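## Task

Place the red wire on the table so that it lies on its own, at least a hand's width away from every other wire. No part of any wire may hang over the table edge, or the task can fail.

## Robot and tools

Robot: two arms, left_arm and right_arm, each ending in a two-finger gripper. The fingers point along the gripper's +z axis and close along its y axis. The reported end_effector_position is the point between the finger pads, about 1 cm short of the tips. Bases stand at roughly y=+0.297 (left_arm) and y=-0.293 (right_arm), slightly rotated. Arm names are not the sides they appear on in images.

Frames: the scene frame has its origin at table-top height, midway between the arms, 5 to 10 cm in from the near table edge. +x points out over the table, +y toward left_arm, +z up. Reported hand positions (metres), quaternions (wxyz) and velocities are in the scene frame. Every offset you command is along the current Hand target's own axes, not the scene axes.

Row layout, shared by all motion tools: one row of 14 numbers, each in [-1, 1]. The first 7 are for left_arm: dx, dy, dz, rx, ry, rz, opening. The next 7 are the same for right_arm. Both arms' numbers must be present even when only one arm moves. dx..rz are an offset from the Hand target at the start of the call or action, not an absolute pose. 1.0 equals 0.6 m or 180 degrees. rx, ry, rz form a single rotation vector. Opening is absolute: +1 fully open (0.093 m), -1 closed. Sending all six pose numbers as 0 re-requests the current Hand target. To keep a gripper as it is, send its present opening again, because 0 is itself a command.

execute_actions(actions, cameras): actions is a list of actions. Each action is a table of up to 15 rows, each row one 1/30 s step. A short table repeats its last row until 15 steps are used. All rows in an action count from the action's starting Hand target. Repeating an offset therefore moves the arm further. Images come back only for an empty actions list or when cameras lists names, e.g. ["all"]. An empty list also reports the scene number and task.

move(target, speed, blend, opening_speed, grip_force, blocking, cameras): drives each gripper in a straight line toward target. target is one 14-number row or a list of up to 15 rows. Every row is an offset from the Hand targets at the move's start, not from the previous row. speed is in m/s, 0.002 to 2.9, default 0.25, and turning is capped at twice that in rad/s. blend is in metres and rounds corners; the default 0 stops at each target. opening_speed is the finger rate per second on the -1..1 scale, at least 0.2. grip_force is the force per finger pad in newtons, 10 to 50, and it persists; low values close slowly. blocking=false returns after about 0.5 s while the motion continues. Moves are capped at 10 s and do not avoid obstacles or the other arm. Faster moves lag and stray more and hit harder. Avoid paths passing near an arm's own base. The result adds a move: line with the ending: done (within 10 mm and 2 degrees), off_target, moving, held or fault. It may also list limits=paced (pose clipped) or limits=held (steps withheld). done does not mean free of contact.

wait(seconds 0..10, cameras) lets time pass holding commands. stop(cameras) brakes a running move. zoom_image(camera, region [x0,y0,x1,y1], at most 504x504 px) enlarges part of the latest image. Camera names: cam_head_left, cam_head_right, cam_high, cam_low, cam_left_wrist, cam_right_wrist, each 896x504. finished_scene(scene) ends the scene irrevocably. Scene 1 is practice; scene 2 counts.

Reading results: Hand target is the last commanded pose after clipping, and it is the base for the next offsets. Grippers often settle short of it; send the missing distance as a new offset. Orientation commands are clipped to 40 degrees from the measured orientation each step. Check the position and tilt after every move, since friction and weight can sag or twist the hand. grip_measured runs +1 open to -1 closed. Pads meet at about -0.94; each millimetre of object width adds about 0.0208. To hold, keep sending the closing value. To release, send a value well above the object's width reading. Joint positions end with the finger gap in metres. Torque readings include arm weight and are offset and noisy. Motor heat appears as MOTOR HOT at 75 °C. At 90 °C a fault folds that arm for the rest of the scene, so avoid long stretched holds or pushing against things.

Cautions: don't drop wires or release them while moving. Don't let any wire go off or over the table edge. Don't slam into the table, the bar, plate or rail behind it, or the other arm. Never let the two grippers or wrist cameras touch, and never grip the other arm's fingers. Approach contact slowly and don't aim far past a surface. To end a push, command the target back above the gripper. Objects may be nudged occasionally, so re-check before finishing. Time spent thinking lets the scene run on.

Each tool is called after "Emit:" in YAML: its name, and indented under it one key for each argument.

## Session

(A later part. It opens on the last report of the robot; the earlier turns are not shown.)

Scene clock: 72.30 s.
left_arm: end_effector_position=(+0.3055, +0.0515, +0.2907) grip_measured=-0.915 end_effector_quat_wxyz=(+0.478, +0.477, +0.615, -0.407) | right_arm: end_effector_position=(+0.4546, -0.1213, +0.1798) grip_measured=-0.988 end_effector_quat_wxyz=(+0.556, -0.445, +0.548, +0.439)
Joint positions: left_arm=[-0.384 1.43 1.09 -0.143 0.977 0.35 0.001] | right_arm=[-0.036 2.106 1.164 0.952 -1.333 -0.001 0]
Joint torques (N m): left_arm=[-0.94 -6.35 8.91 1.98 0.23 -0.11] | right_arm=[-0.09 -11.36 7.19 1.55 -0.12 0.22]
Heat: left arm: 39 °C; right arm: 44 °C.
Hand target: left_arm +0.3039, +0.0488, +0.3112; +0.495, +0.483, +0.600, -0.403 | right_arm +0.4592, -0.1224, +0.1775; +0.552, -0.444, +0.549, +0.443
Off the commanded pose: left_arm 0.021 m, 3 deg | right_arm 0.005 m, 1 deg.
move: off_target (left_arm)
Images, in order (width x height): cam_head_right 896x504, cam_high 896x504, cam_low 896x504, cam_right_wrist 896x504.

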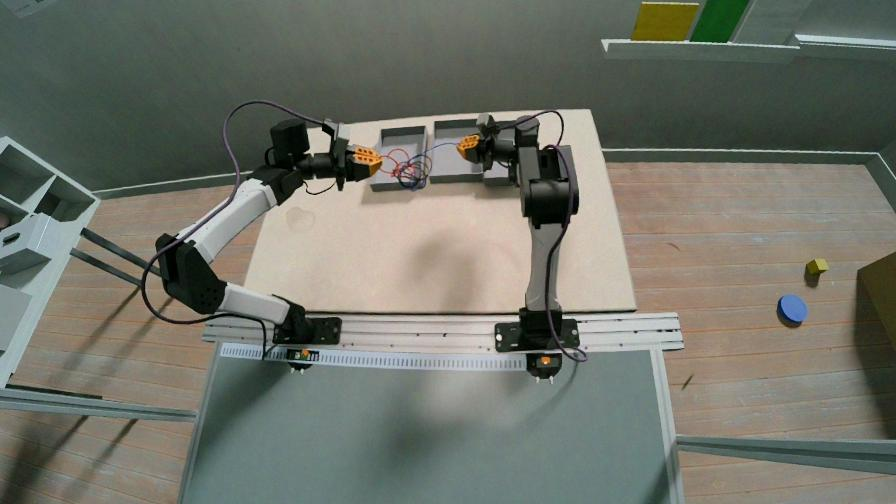

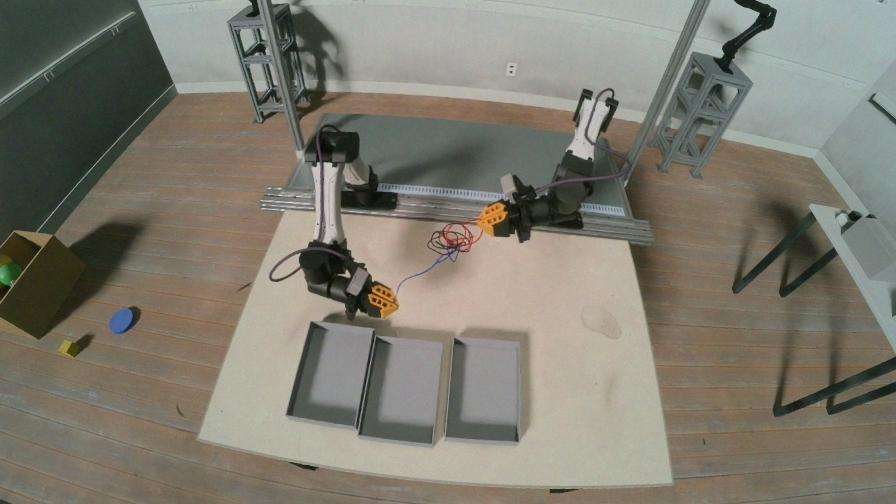

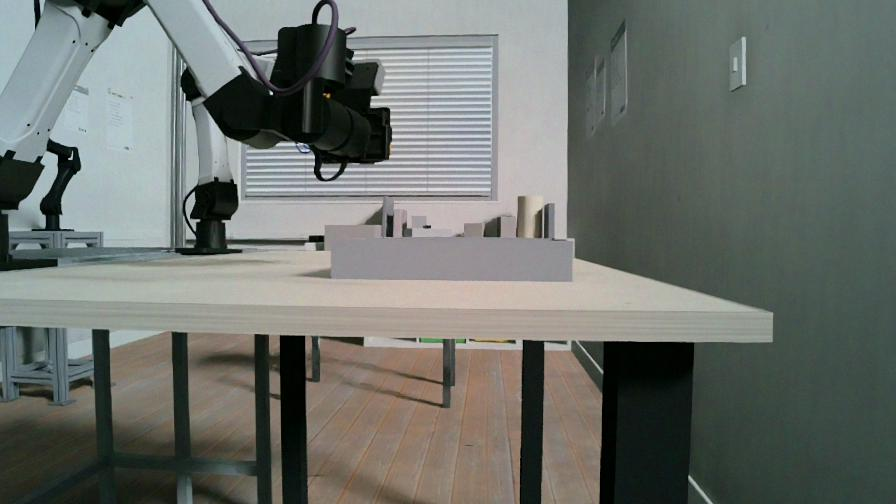

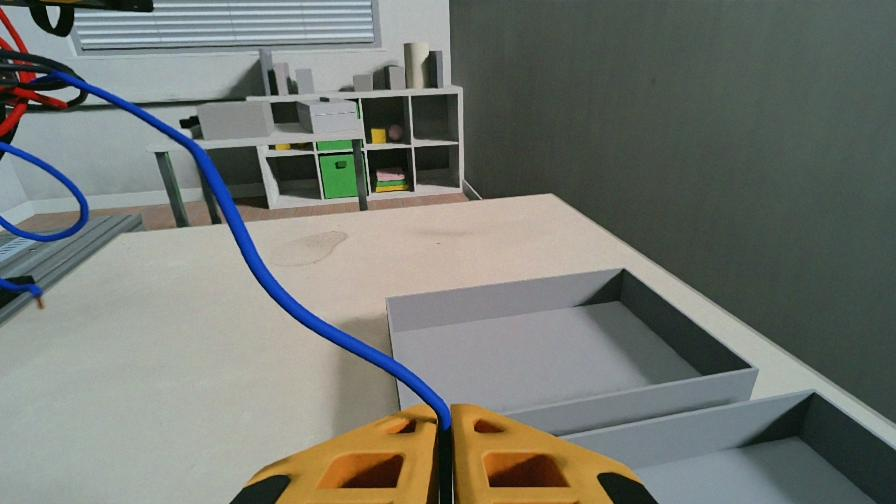

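Emit:
move:
  target: [0,0,0,0,0,0,-0.921875,0,-0.081,-0.204,0.14,0,0,-1]
  speed: 0.1
  cameras: ["cam_right_wrist","cam_high","cam_low","cam_head_right"]

Emit:
zoom_image:
  camera: "cam_high"
  region: [330, 190, 530, 340]

Scene clock: 78.73 s.
left_arm: end_effector_position=(+0.3055, +0.0515, +0.2907) grip_measured=-0.915 end_effector_quat_wxyz=(+0.478, +0.477, +0.615, -0.407) | right_arm: end_effector_position=(+0.4816, -0.2475, +0.1669) grip_measured=-0.988 end_effector_quat_wxyz=(+0.624, -0.319, +0.634, +0.327)
Joint positions: left_arm=[-0.384 1.43 1.09 -0.143 0.977 0.35 0.001] | right_arm=[-0.285 2.061 1.041 0.999 -1.181 -0.001 0]
Joint torques (N m): left_arm=[-0.92 -6.35 9.01 1.96 0.22 -0.11] | right_arm=[-0.61 -15.57 3.86 1.82 0.16 0.07]
Motor temperatures (°C): left_arm=[26 39 39 34 28 25 26] | right_arm=[27 47 37 33 27 24 30]
Heat: left arm: 39 °C; right arm: 47 °C.
Hand target: left_arm +0.3039, +0.0488, +0.3112; +0.495, +0.483, +0.600, -0.403 | right_arm +0.4807, -0.2523, +0.1774; +0.635, -0.313, +0.633, +0.313
Off the commanded pose: left_arm 0.021 m, 3 deg | right_arm 0.012 m, 2 deg.
move: off_target (left_arm, right_arm)
Images, in order (width x height): cam_head_right 896x504, cam_high 896x504, cam_low 896x504, cam_right_wrist 896x504.

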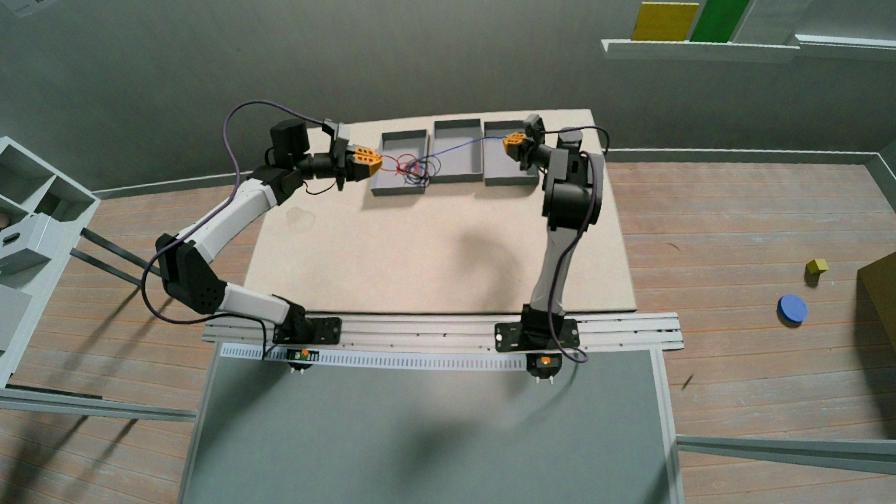

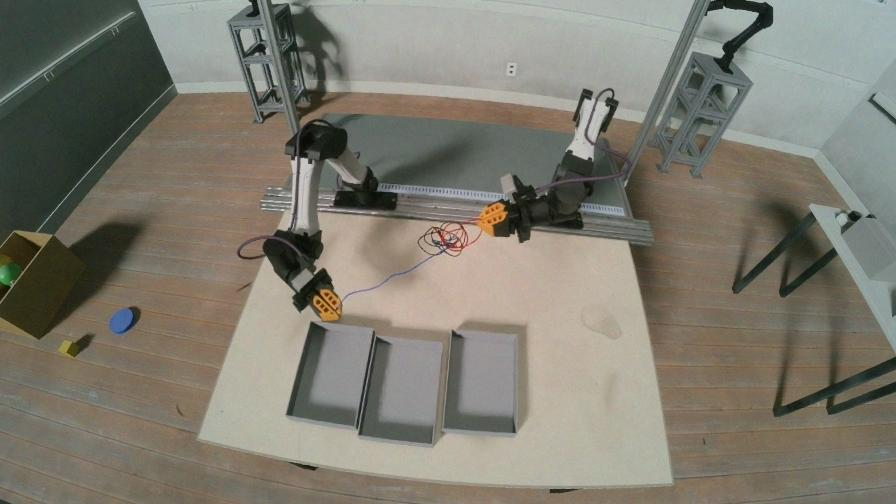

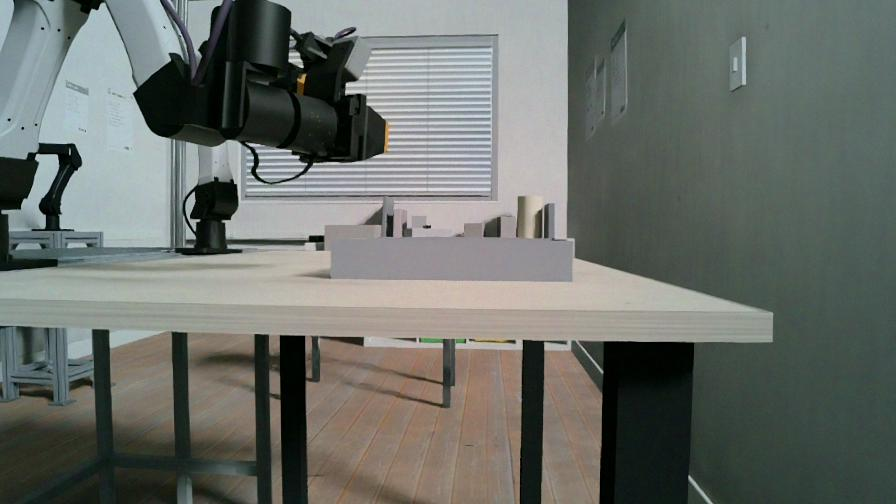

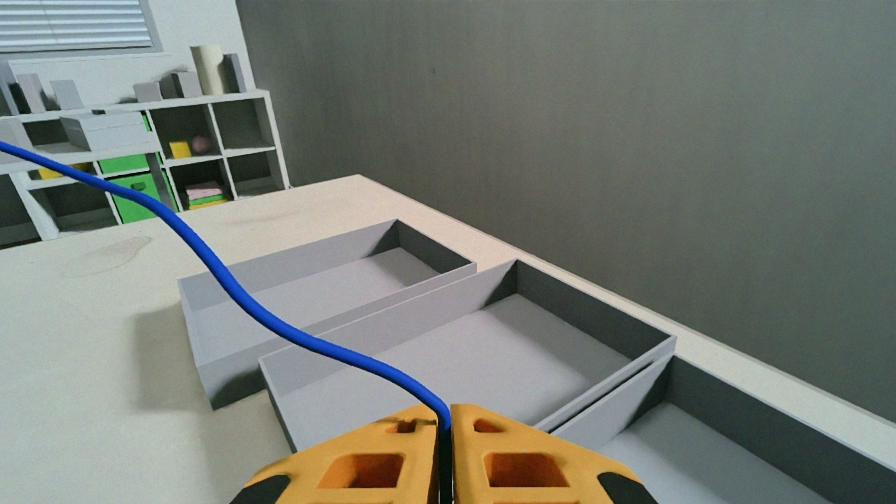

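Scaled by 2.520 from the camera's 896x504 image, which has a finer 1280x720 frame.

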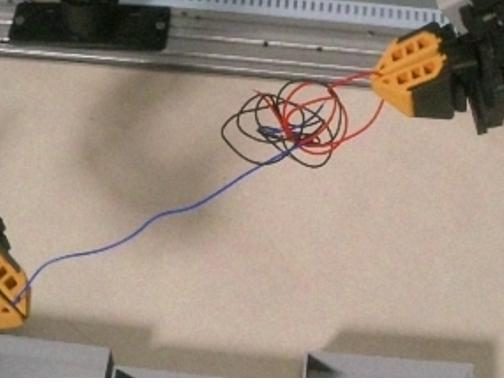

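Emit:
move:
  target: [0,0,-0.25,0,0,0,-0.921875,0,-0.068,-0.095,0.05,0,0,-1]
  speed: 0.1
  cameras: ["all"]

Emit:
zoom_image:
  camera: "cam_high"
  region: [320, 180, 570, 340]

Scene clock: 87.37 s.
left_arm: end_effector_position=(+0.2700, +0.1906, +0.3315) grip_measured=-0.915 end_effector_quat_wxyz=(+0.485, +0.478, +0.608, -0.408) | right_arm: end_effector_position=(+0.4790, -0.3121, +0.1696) grip_measured=-0.988 end_effector_quat_wxyz=(+0.648, -0.276, +0.652, +0.281)
Joint positions: left_arm=[0.108 1.465 1.455 -1.376 1.318 1.332 0.001] | right_arm=[-0.421 2.043 1.018 1.014 -1.178 -0.001 0]
Joint torques (N m): left_arm=[0.54 -3.55 7.71 0.49 0.72 0.17] | right_arm=[-1.21 -15.04 3.71 1.72 0.26 0.15]
Motor temperatures (°C): left_arm=[26 38 40 34 28 25 26] | right_arm=[27 53 36 33 27 24 30]
Heat: left arm: 40 °C; right arm: 53 °C.
Hand target: left_arm +0.2731, +0.1930, +0.3391; +0.495, +0.483, +0.600, -0.403 | right_arm +0.4784, -0.3225, +0.1772; +0.658, -0.262, +0.656, +0.262
Off the commanded pose: left_arm 0.008 m, 2 deg | right_arm 0.013 m, 3 deg.
move: off_target (right_arm)

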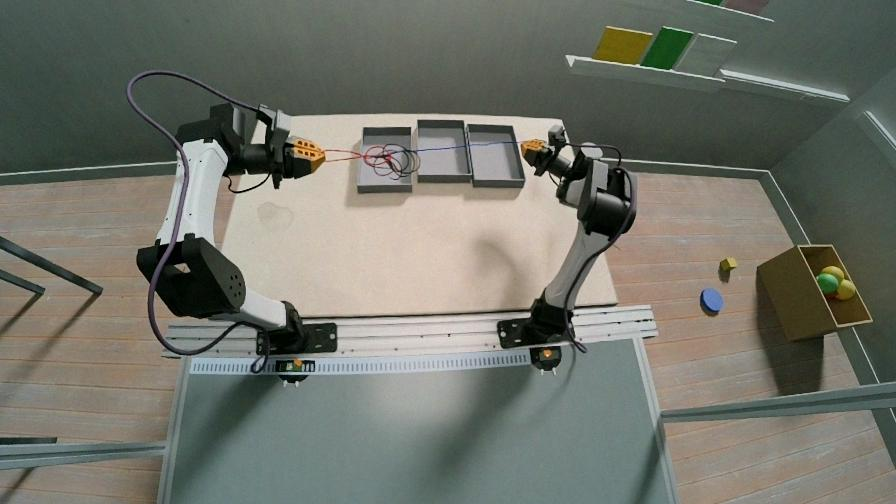

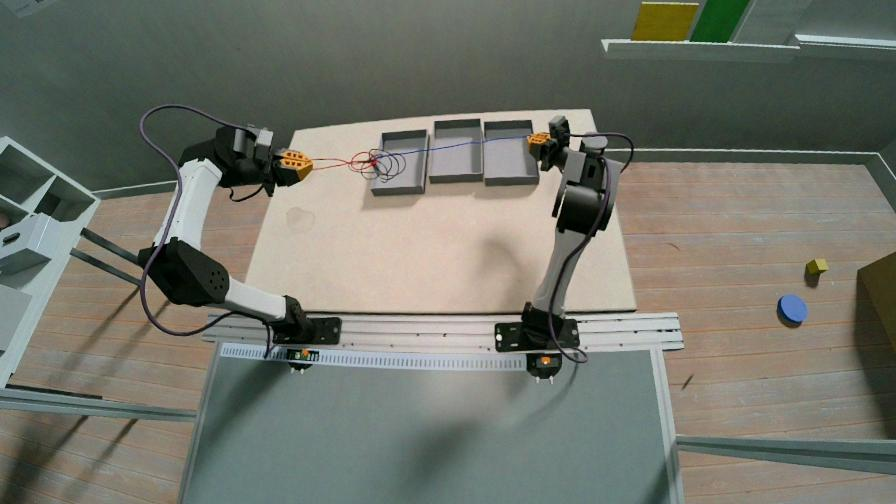

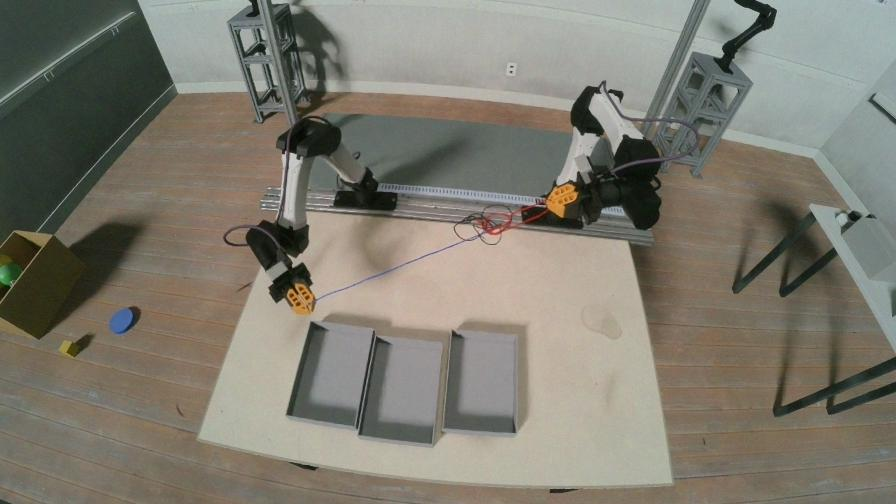

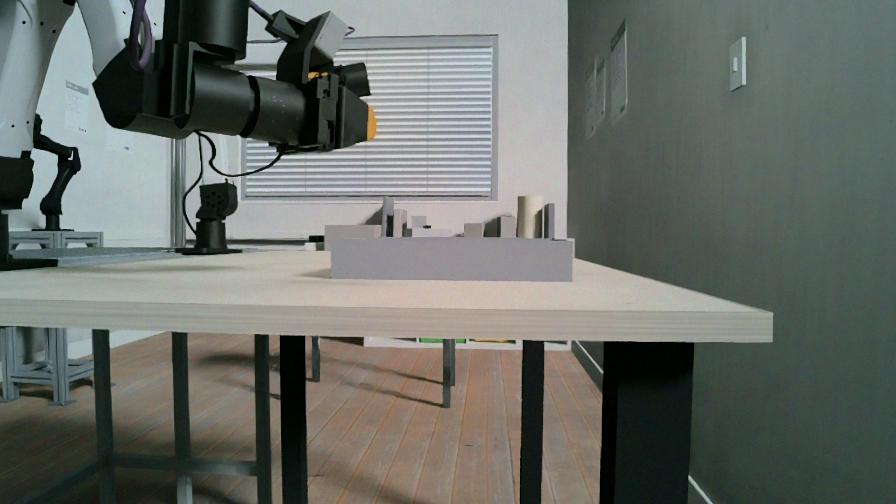

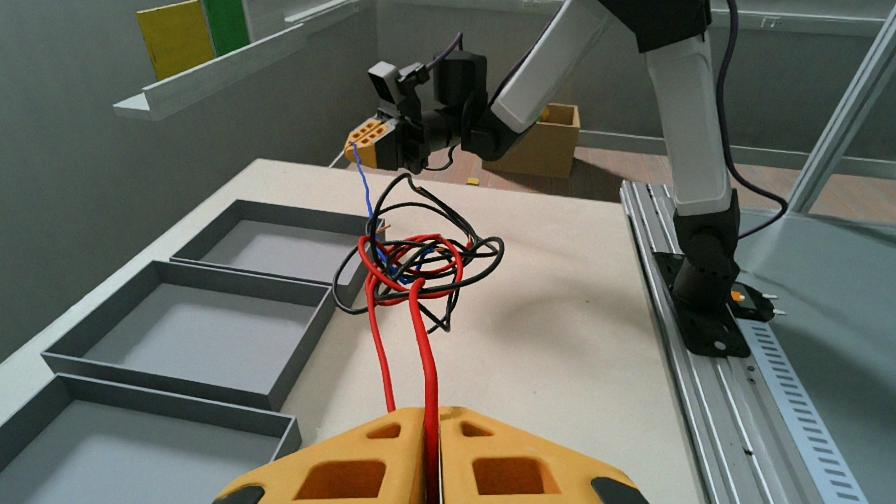

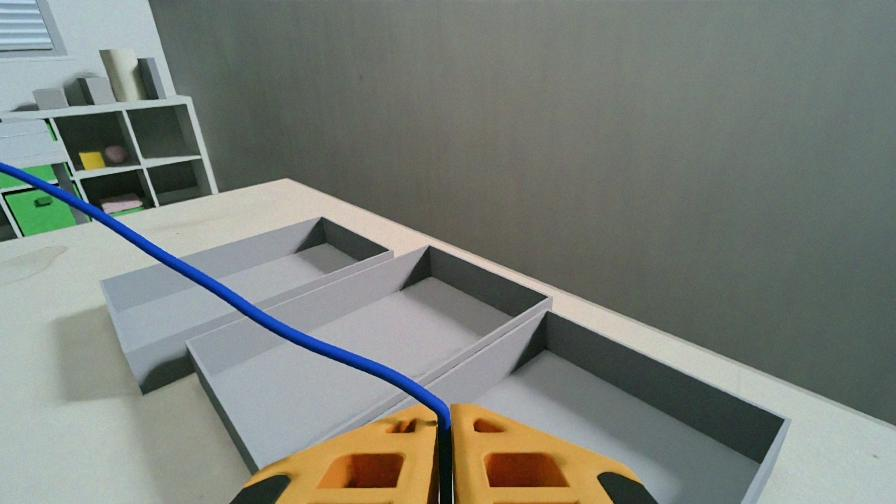

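Scaled by 2.016 from the camera's 896x504 image, which has a finer 1280x720 frame.

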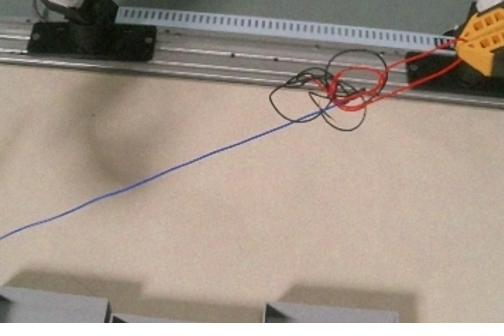

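Emit:
zoom_image:
  camera: "cam_left_wrist"
  region: [310, 120, 550, 350]

Scaled by 2.100 from the camera's 896x504 image, which has a finer 1280x720 frame.

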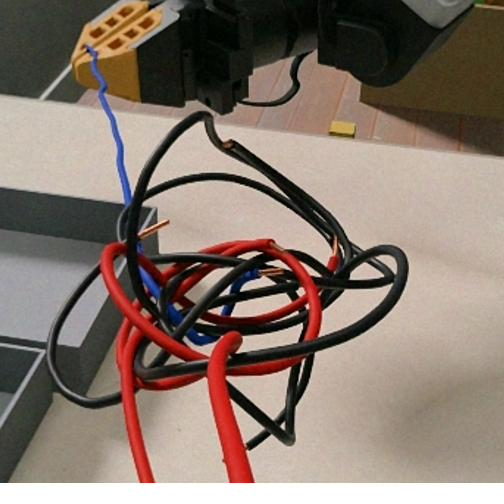

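Emit:
move:
  target: [-0.13,0,-0.06,0,0,0,-0.921875,-0.01,0,-0.08,0.0,0,0,-1]
  speed: 0.06
  cameras: ["all"]

Emit:
zoom_image:
  camera: "cam_left_wrist"
  region: [310, 120, 550, 420]

Scene clock: 97.47 s.
left_arm: end_effector_position=(+0.2706, +0.2079, +0.4079) grip_measured=-0.915 end_effector_quat_wxyz=(+0.508, +0.459, +0.619, -0.386) | right_arm: end_effector_position=(+0.4393, -0.3321, +0.1853) grip_measured=-0.988 end_effector_quat_wxyz=(+0.650, -0.307, +0.633, +0.287)
Joint positions: left_arm=[0.159 1.516 1.818 -1.577 1.321 1.245 0.001] | right_arm=[-0.519 1.959 0.941 1.052 -1.333 -0.001 0]
Joint torques (N m): left_arm=[1.73 -4.55 7.6 0.74 0.89 -0.12] | right_arm=[-3.64 -12.38 4.03 1.39 0.67 0.25]
Motor temperatures (°C): left_arm=[26 37 40 33 28 25 26] | right_arm=[27 56 36 34 27 24 30]
Heat: left arm: 40 °C; right arm: 56 °C.
Hand target: left_arm +0.2692, +0.2135, +0.4224; +0.495, +0.483, +0.600, -0.403 | right_arm +0.4437, -0.3555, +0.1832; +0.658, -0.262, +0.656, +0.262
Off the commanded pose: left_arm 0.016 m, 4 deg | right_arm 0.024 m, 6 deg.
joint sent to its limit (left arm) — joint 4 (wrist pitch), lower limit. The joint targets are off in orientation, not in position.
move: off_target (left_arm, right_arm)

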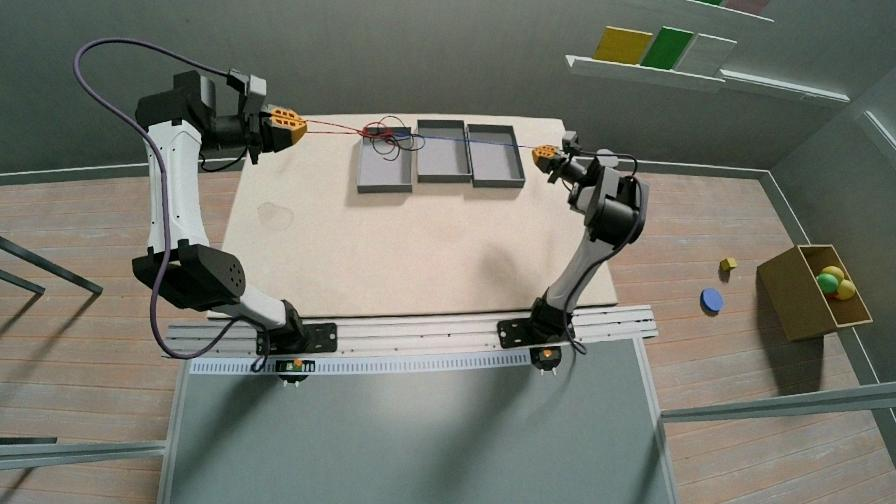

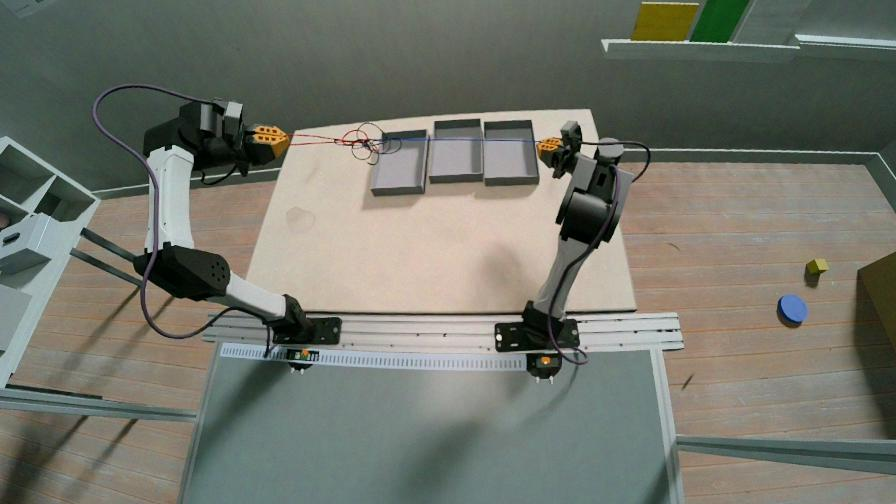

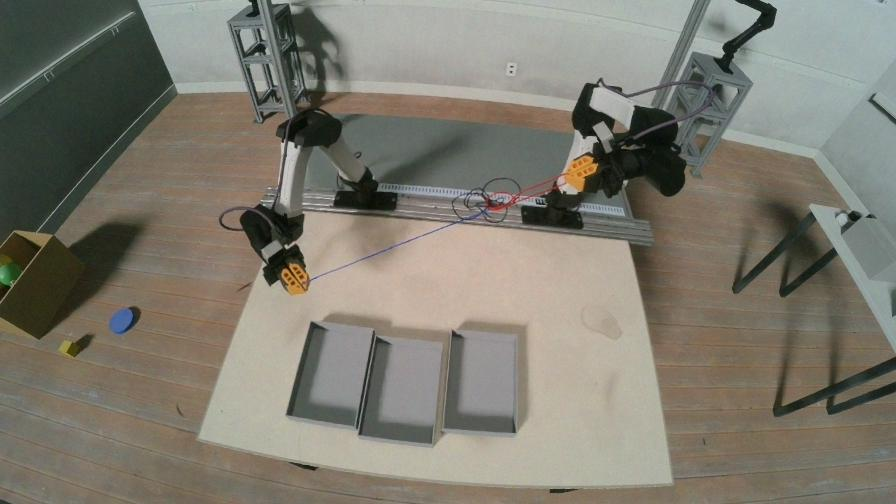

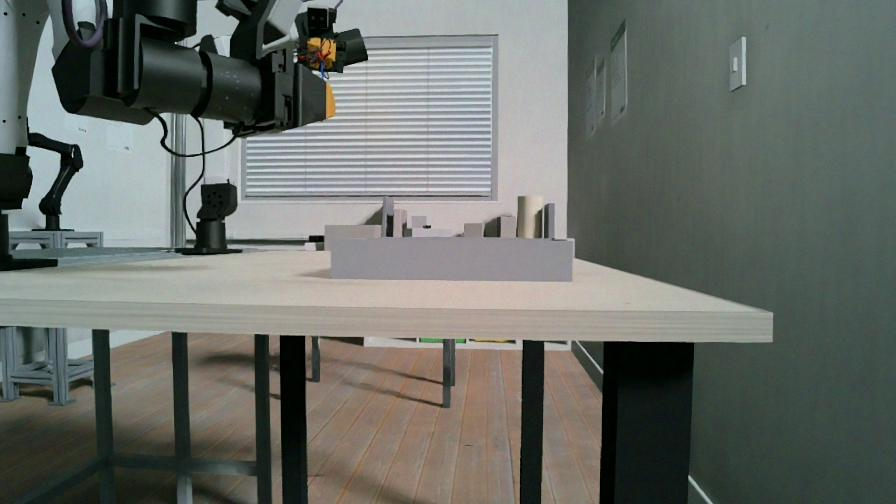

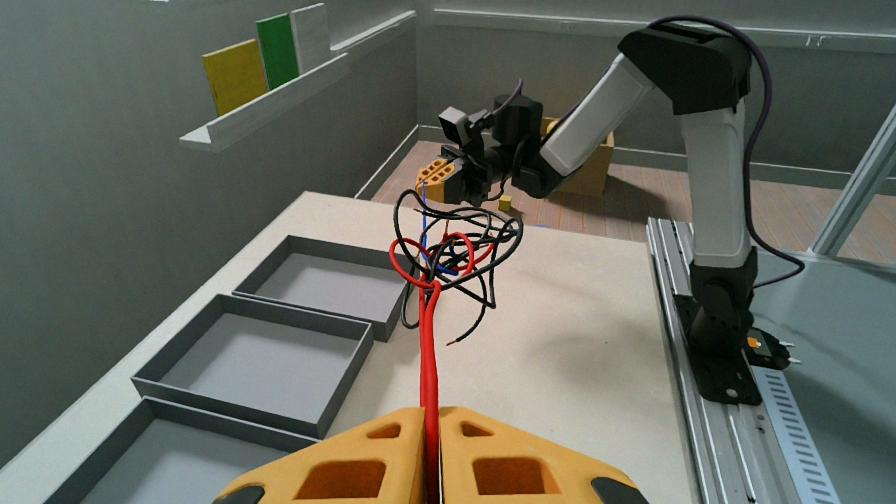

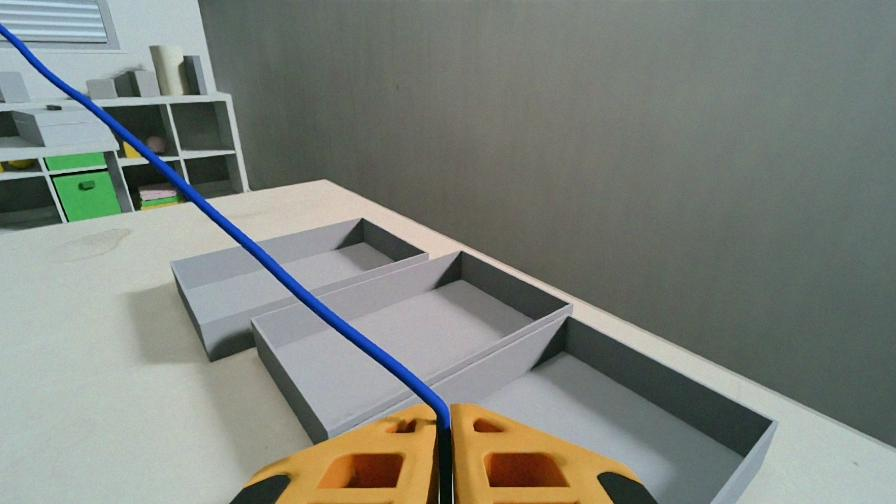

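Scaled by 1.680 from the camera's 896x504 image, which has a finer 1280x720 frame.

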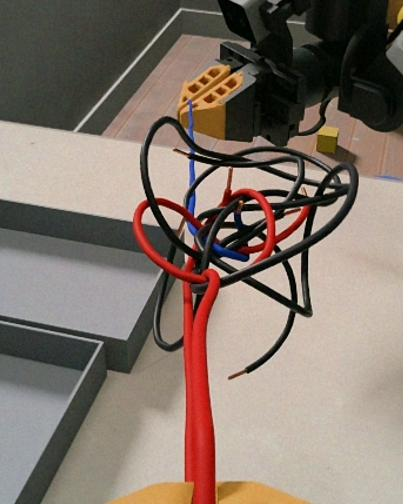

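Emit:
move:
  target: [0,0,0,0,0,0,-0.921875,0.1,0.097,0.092,0.0,0,0,-1]
  speed: 0.15
  cameras: ["cam_left_wrist","cam_high","cam_right_wrist"]

Emit:
zoom_image:
  camera: "cam_left_wrist"
  region: [310, 150, 590, 430]

Emit:
zoom_image:
  camera: "cam_high"
  region: [420, 130, 620, 280]

Scene clock: 105.10 s.
left_arm: end_effector_position=(+0.2716, +0.2122, +0.4119) grip_measured=-0.915 end_effector_quat_wxyz=(+0.515, +0.454, +0.617, -0.384) | right_arm: end_effector_position=(+0.4429, -0.2744, +0.1333) grip_measured=-0.988 end_effector_quat_wxyz=(+0.662, -0.275, +0.646, +0.262)
Joint positions: left_arm=[0.176 1.516 1.826 -1.577 1.334 1.243 0.001] | right_arm=[-0.35 2.051 0.761 1.313 -1.077 -0.004 0]
Joint torques (N m): left_arm=[0.36 -4.38 6.95 0.76 0.75 -0.11] | right_arm=[0.46 -9.07 3.51 1.87 0.25 0.21]
Motor temperatures (°C): left_arm=[26 36 40 32 28 25 26] | right_arm=[27 57 36 33 27 24 30]
Heat: left arm: 40 °C; right arm: 57 °C.
Hand target: left_arm +0.2692, +0.2135, +0.4224; +0.495, +0.483, +0.600, -0.403 | right_arm +0.4437, -0.2752, +0.1232; +0.658, -0.262, +0.656, +0.262
Off the commanded pose: left_arm 0.011 m, 5 deg | right_arm 0.010 m, 2 deg.
joint sent to its limit (left arm) — joint 4 (wrist pitch), lower limit. The joint targets are off in orientation, not in position.
move: off_target (left_arm)
Images, in order (width x height): cam_high 896x504, cam_left_wrist 896x504, cam_right_wrist 896x504.

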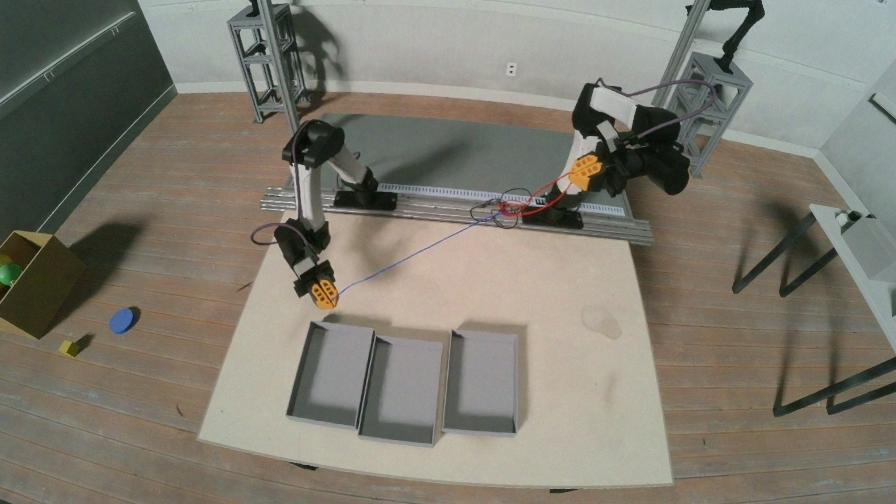

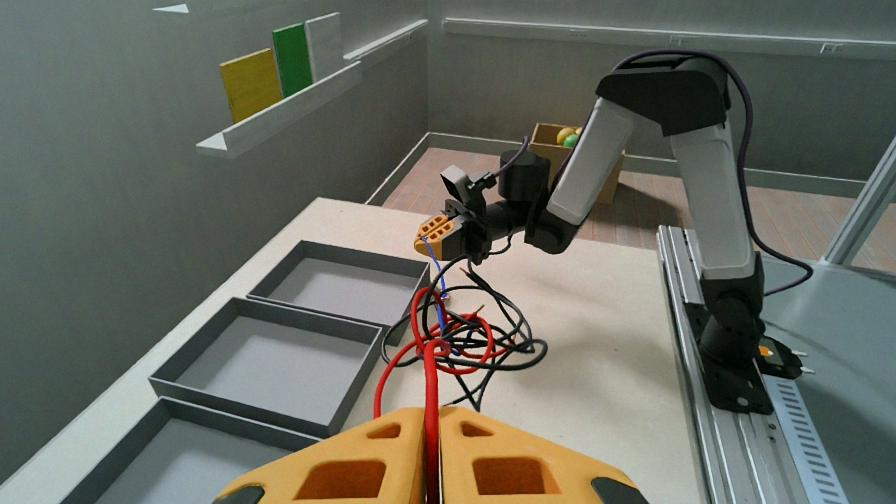

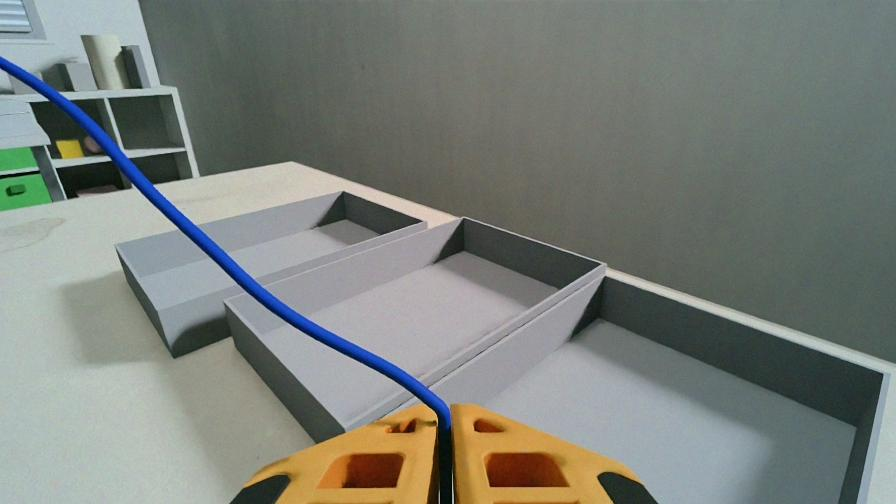

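Scaled by 1.800 from the camera's 896x504 image, which has a finer 1280x720 frame.

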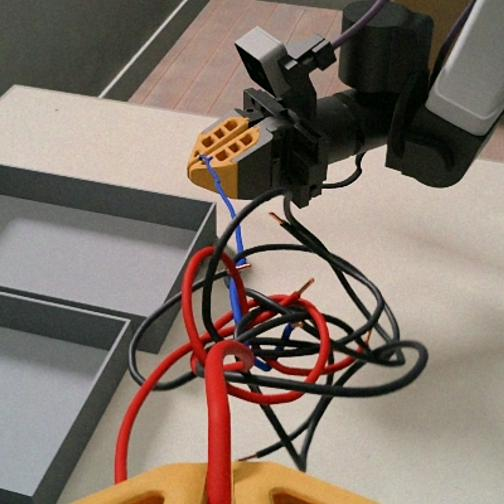

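Scaled by 2.520 from the camera's 896x504 image, which has a finer 1280x720 frame.

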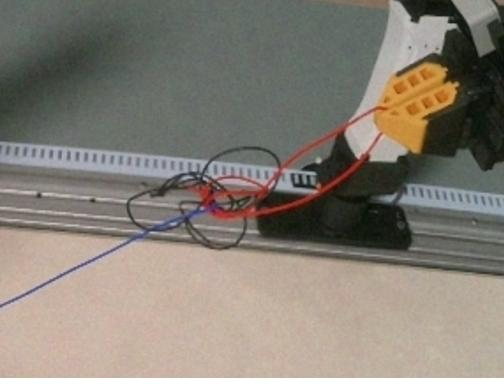

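Emit:
move:
  target: [0,0,-0.05,0,0,0,-0.921875,0,-0.145,-0.22,0.0,0,0,-1]
  speed: 0.08
  cameras: ["cam_left_wrist","cam_high","cam_right_wrist"]

Emit:
zoom_image:
  camera: "cam_left_wrist"
  region: [310, 120, 590, 430]

Emit:
zoom_image:
  camera: "cam_high"
  region: [420, 130, 620, 280]

Scene clock: 113.57 s.
left_arm: end_effector_position=(+0.2691, +0.2406, +0.4172) grip_measured=-0.915 end_effector_quat_wxyz=(+0.540, +0.412, +0.636, -0.365) | right_arm: end_effector_position=(+0.4023, -0.4149, +0.1279) grip_measured=-0.988 end_effector_quat_wxyz=(+0.656, -0.285, +0.645, +0.270)
Joint positions: left_arm=[0.292 1.481 1.807 -1.599 1.36 1.243 0.001] | right_arm=[-0.754 2.16 0.926 1.299 -1.508 0.041 0]
Joint torques (N m): left_arm=[0.95 -5.76 4.9 1.01 0.84 0.02] | right_arm=[-1.65 -9.84 5.75 1.23 0.28 0.21]
Motor temperatures (°C): left_arm=[26 36 40 32 28 25 26] | right_arm=[27 55 35 33 27 24 30]
Heat: left arm: 40 °C; right arm: 55 °C.
Hand target: left_arm +0.2630, +0.2423, +0.4280; +0.495, +0.483, +0.600, -0.403 | right_arm +0.4080, -0.4292, +0.1230; +0.658, -0.262, +0.656, +0.262
Off the commanded pose: left_arm 0.012 m, 11 deg | right_arm 0.016 m, 3 deg.
joint read past its limit (left arm) — joint 4 (wrist pitch), lower limit.
joint sent to its limit (left arm) — joint 4 (wrist pitch), lower limit. The joint targets are off in orientation, not in position.
move: off_target (left_arm, right_arm)
Images, in order (width x height): cam_high 896x504, cam_left_wrist 896x504, cam_right_wrist 896x504.

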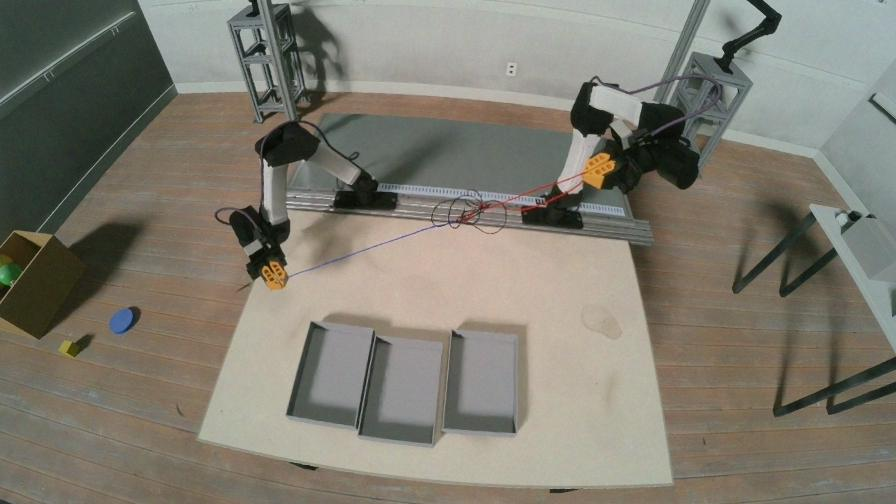

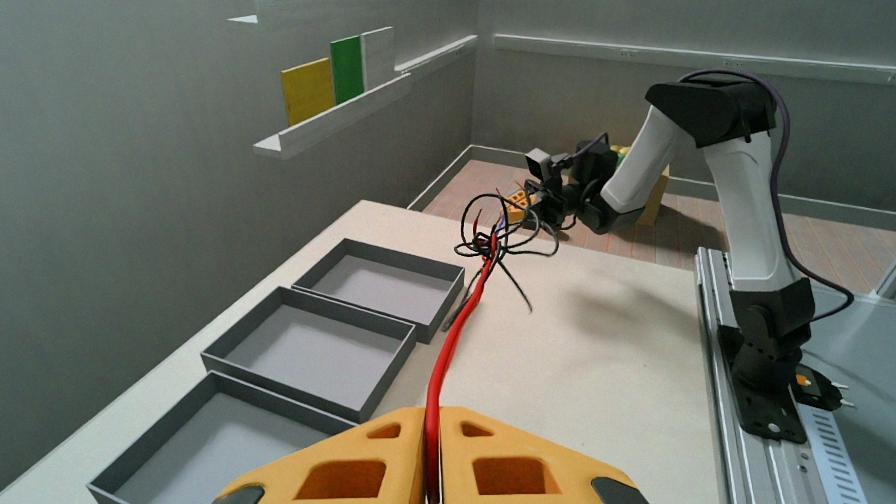

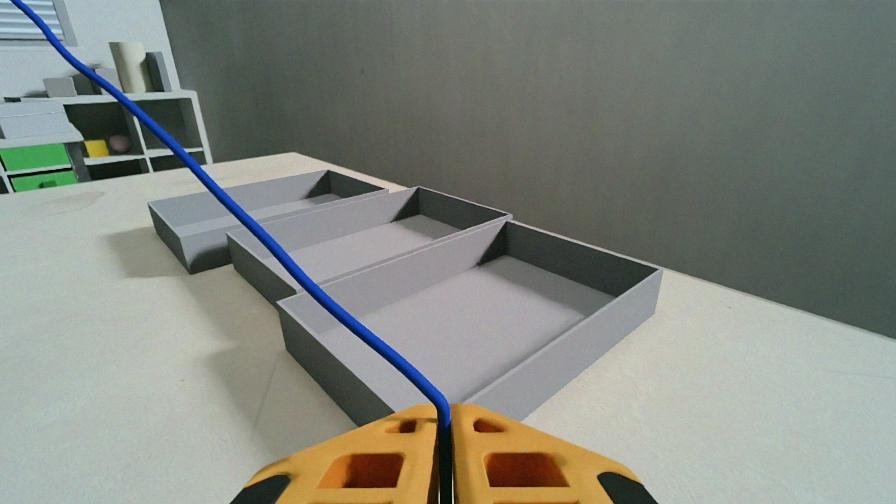

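Scaled by 1.626 from the camera's 896x504 image, which has a finer 1280x720 frame.

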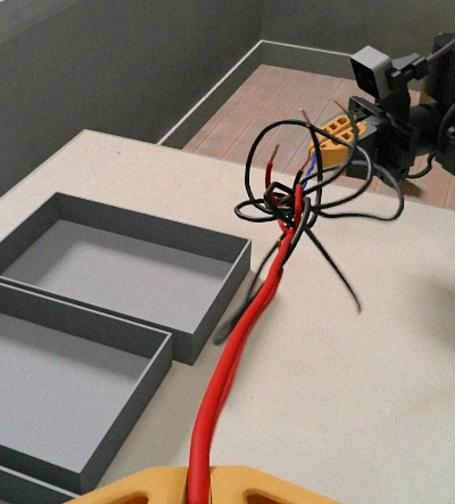

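Scaled by 2.520 from the camera's 896x504 image, which has a finer 1280x720 frame.

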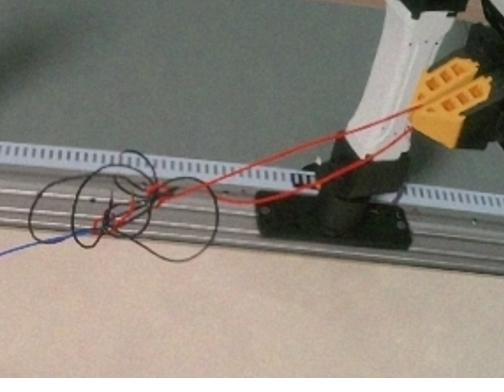

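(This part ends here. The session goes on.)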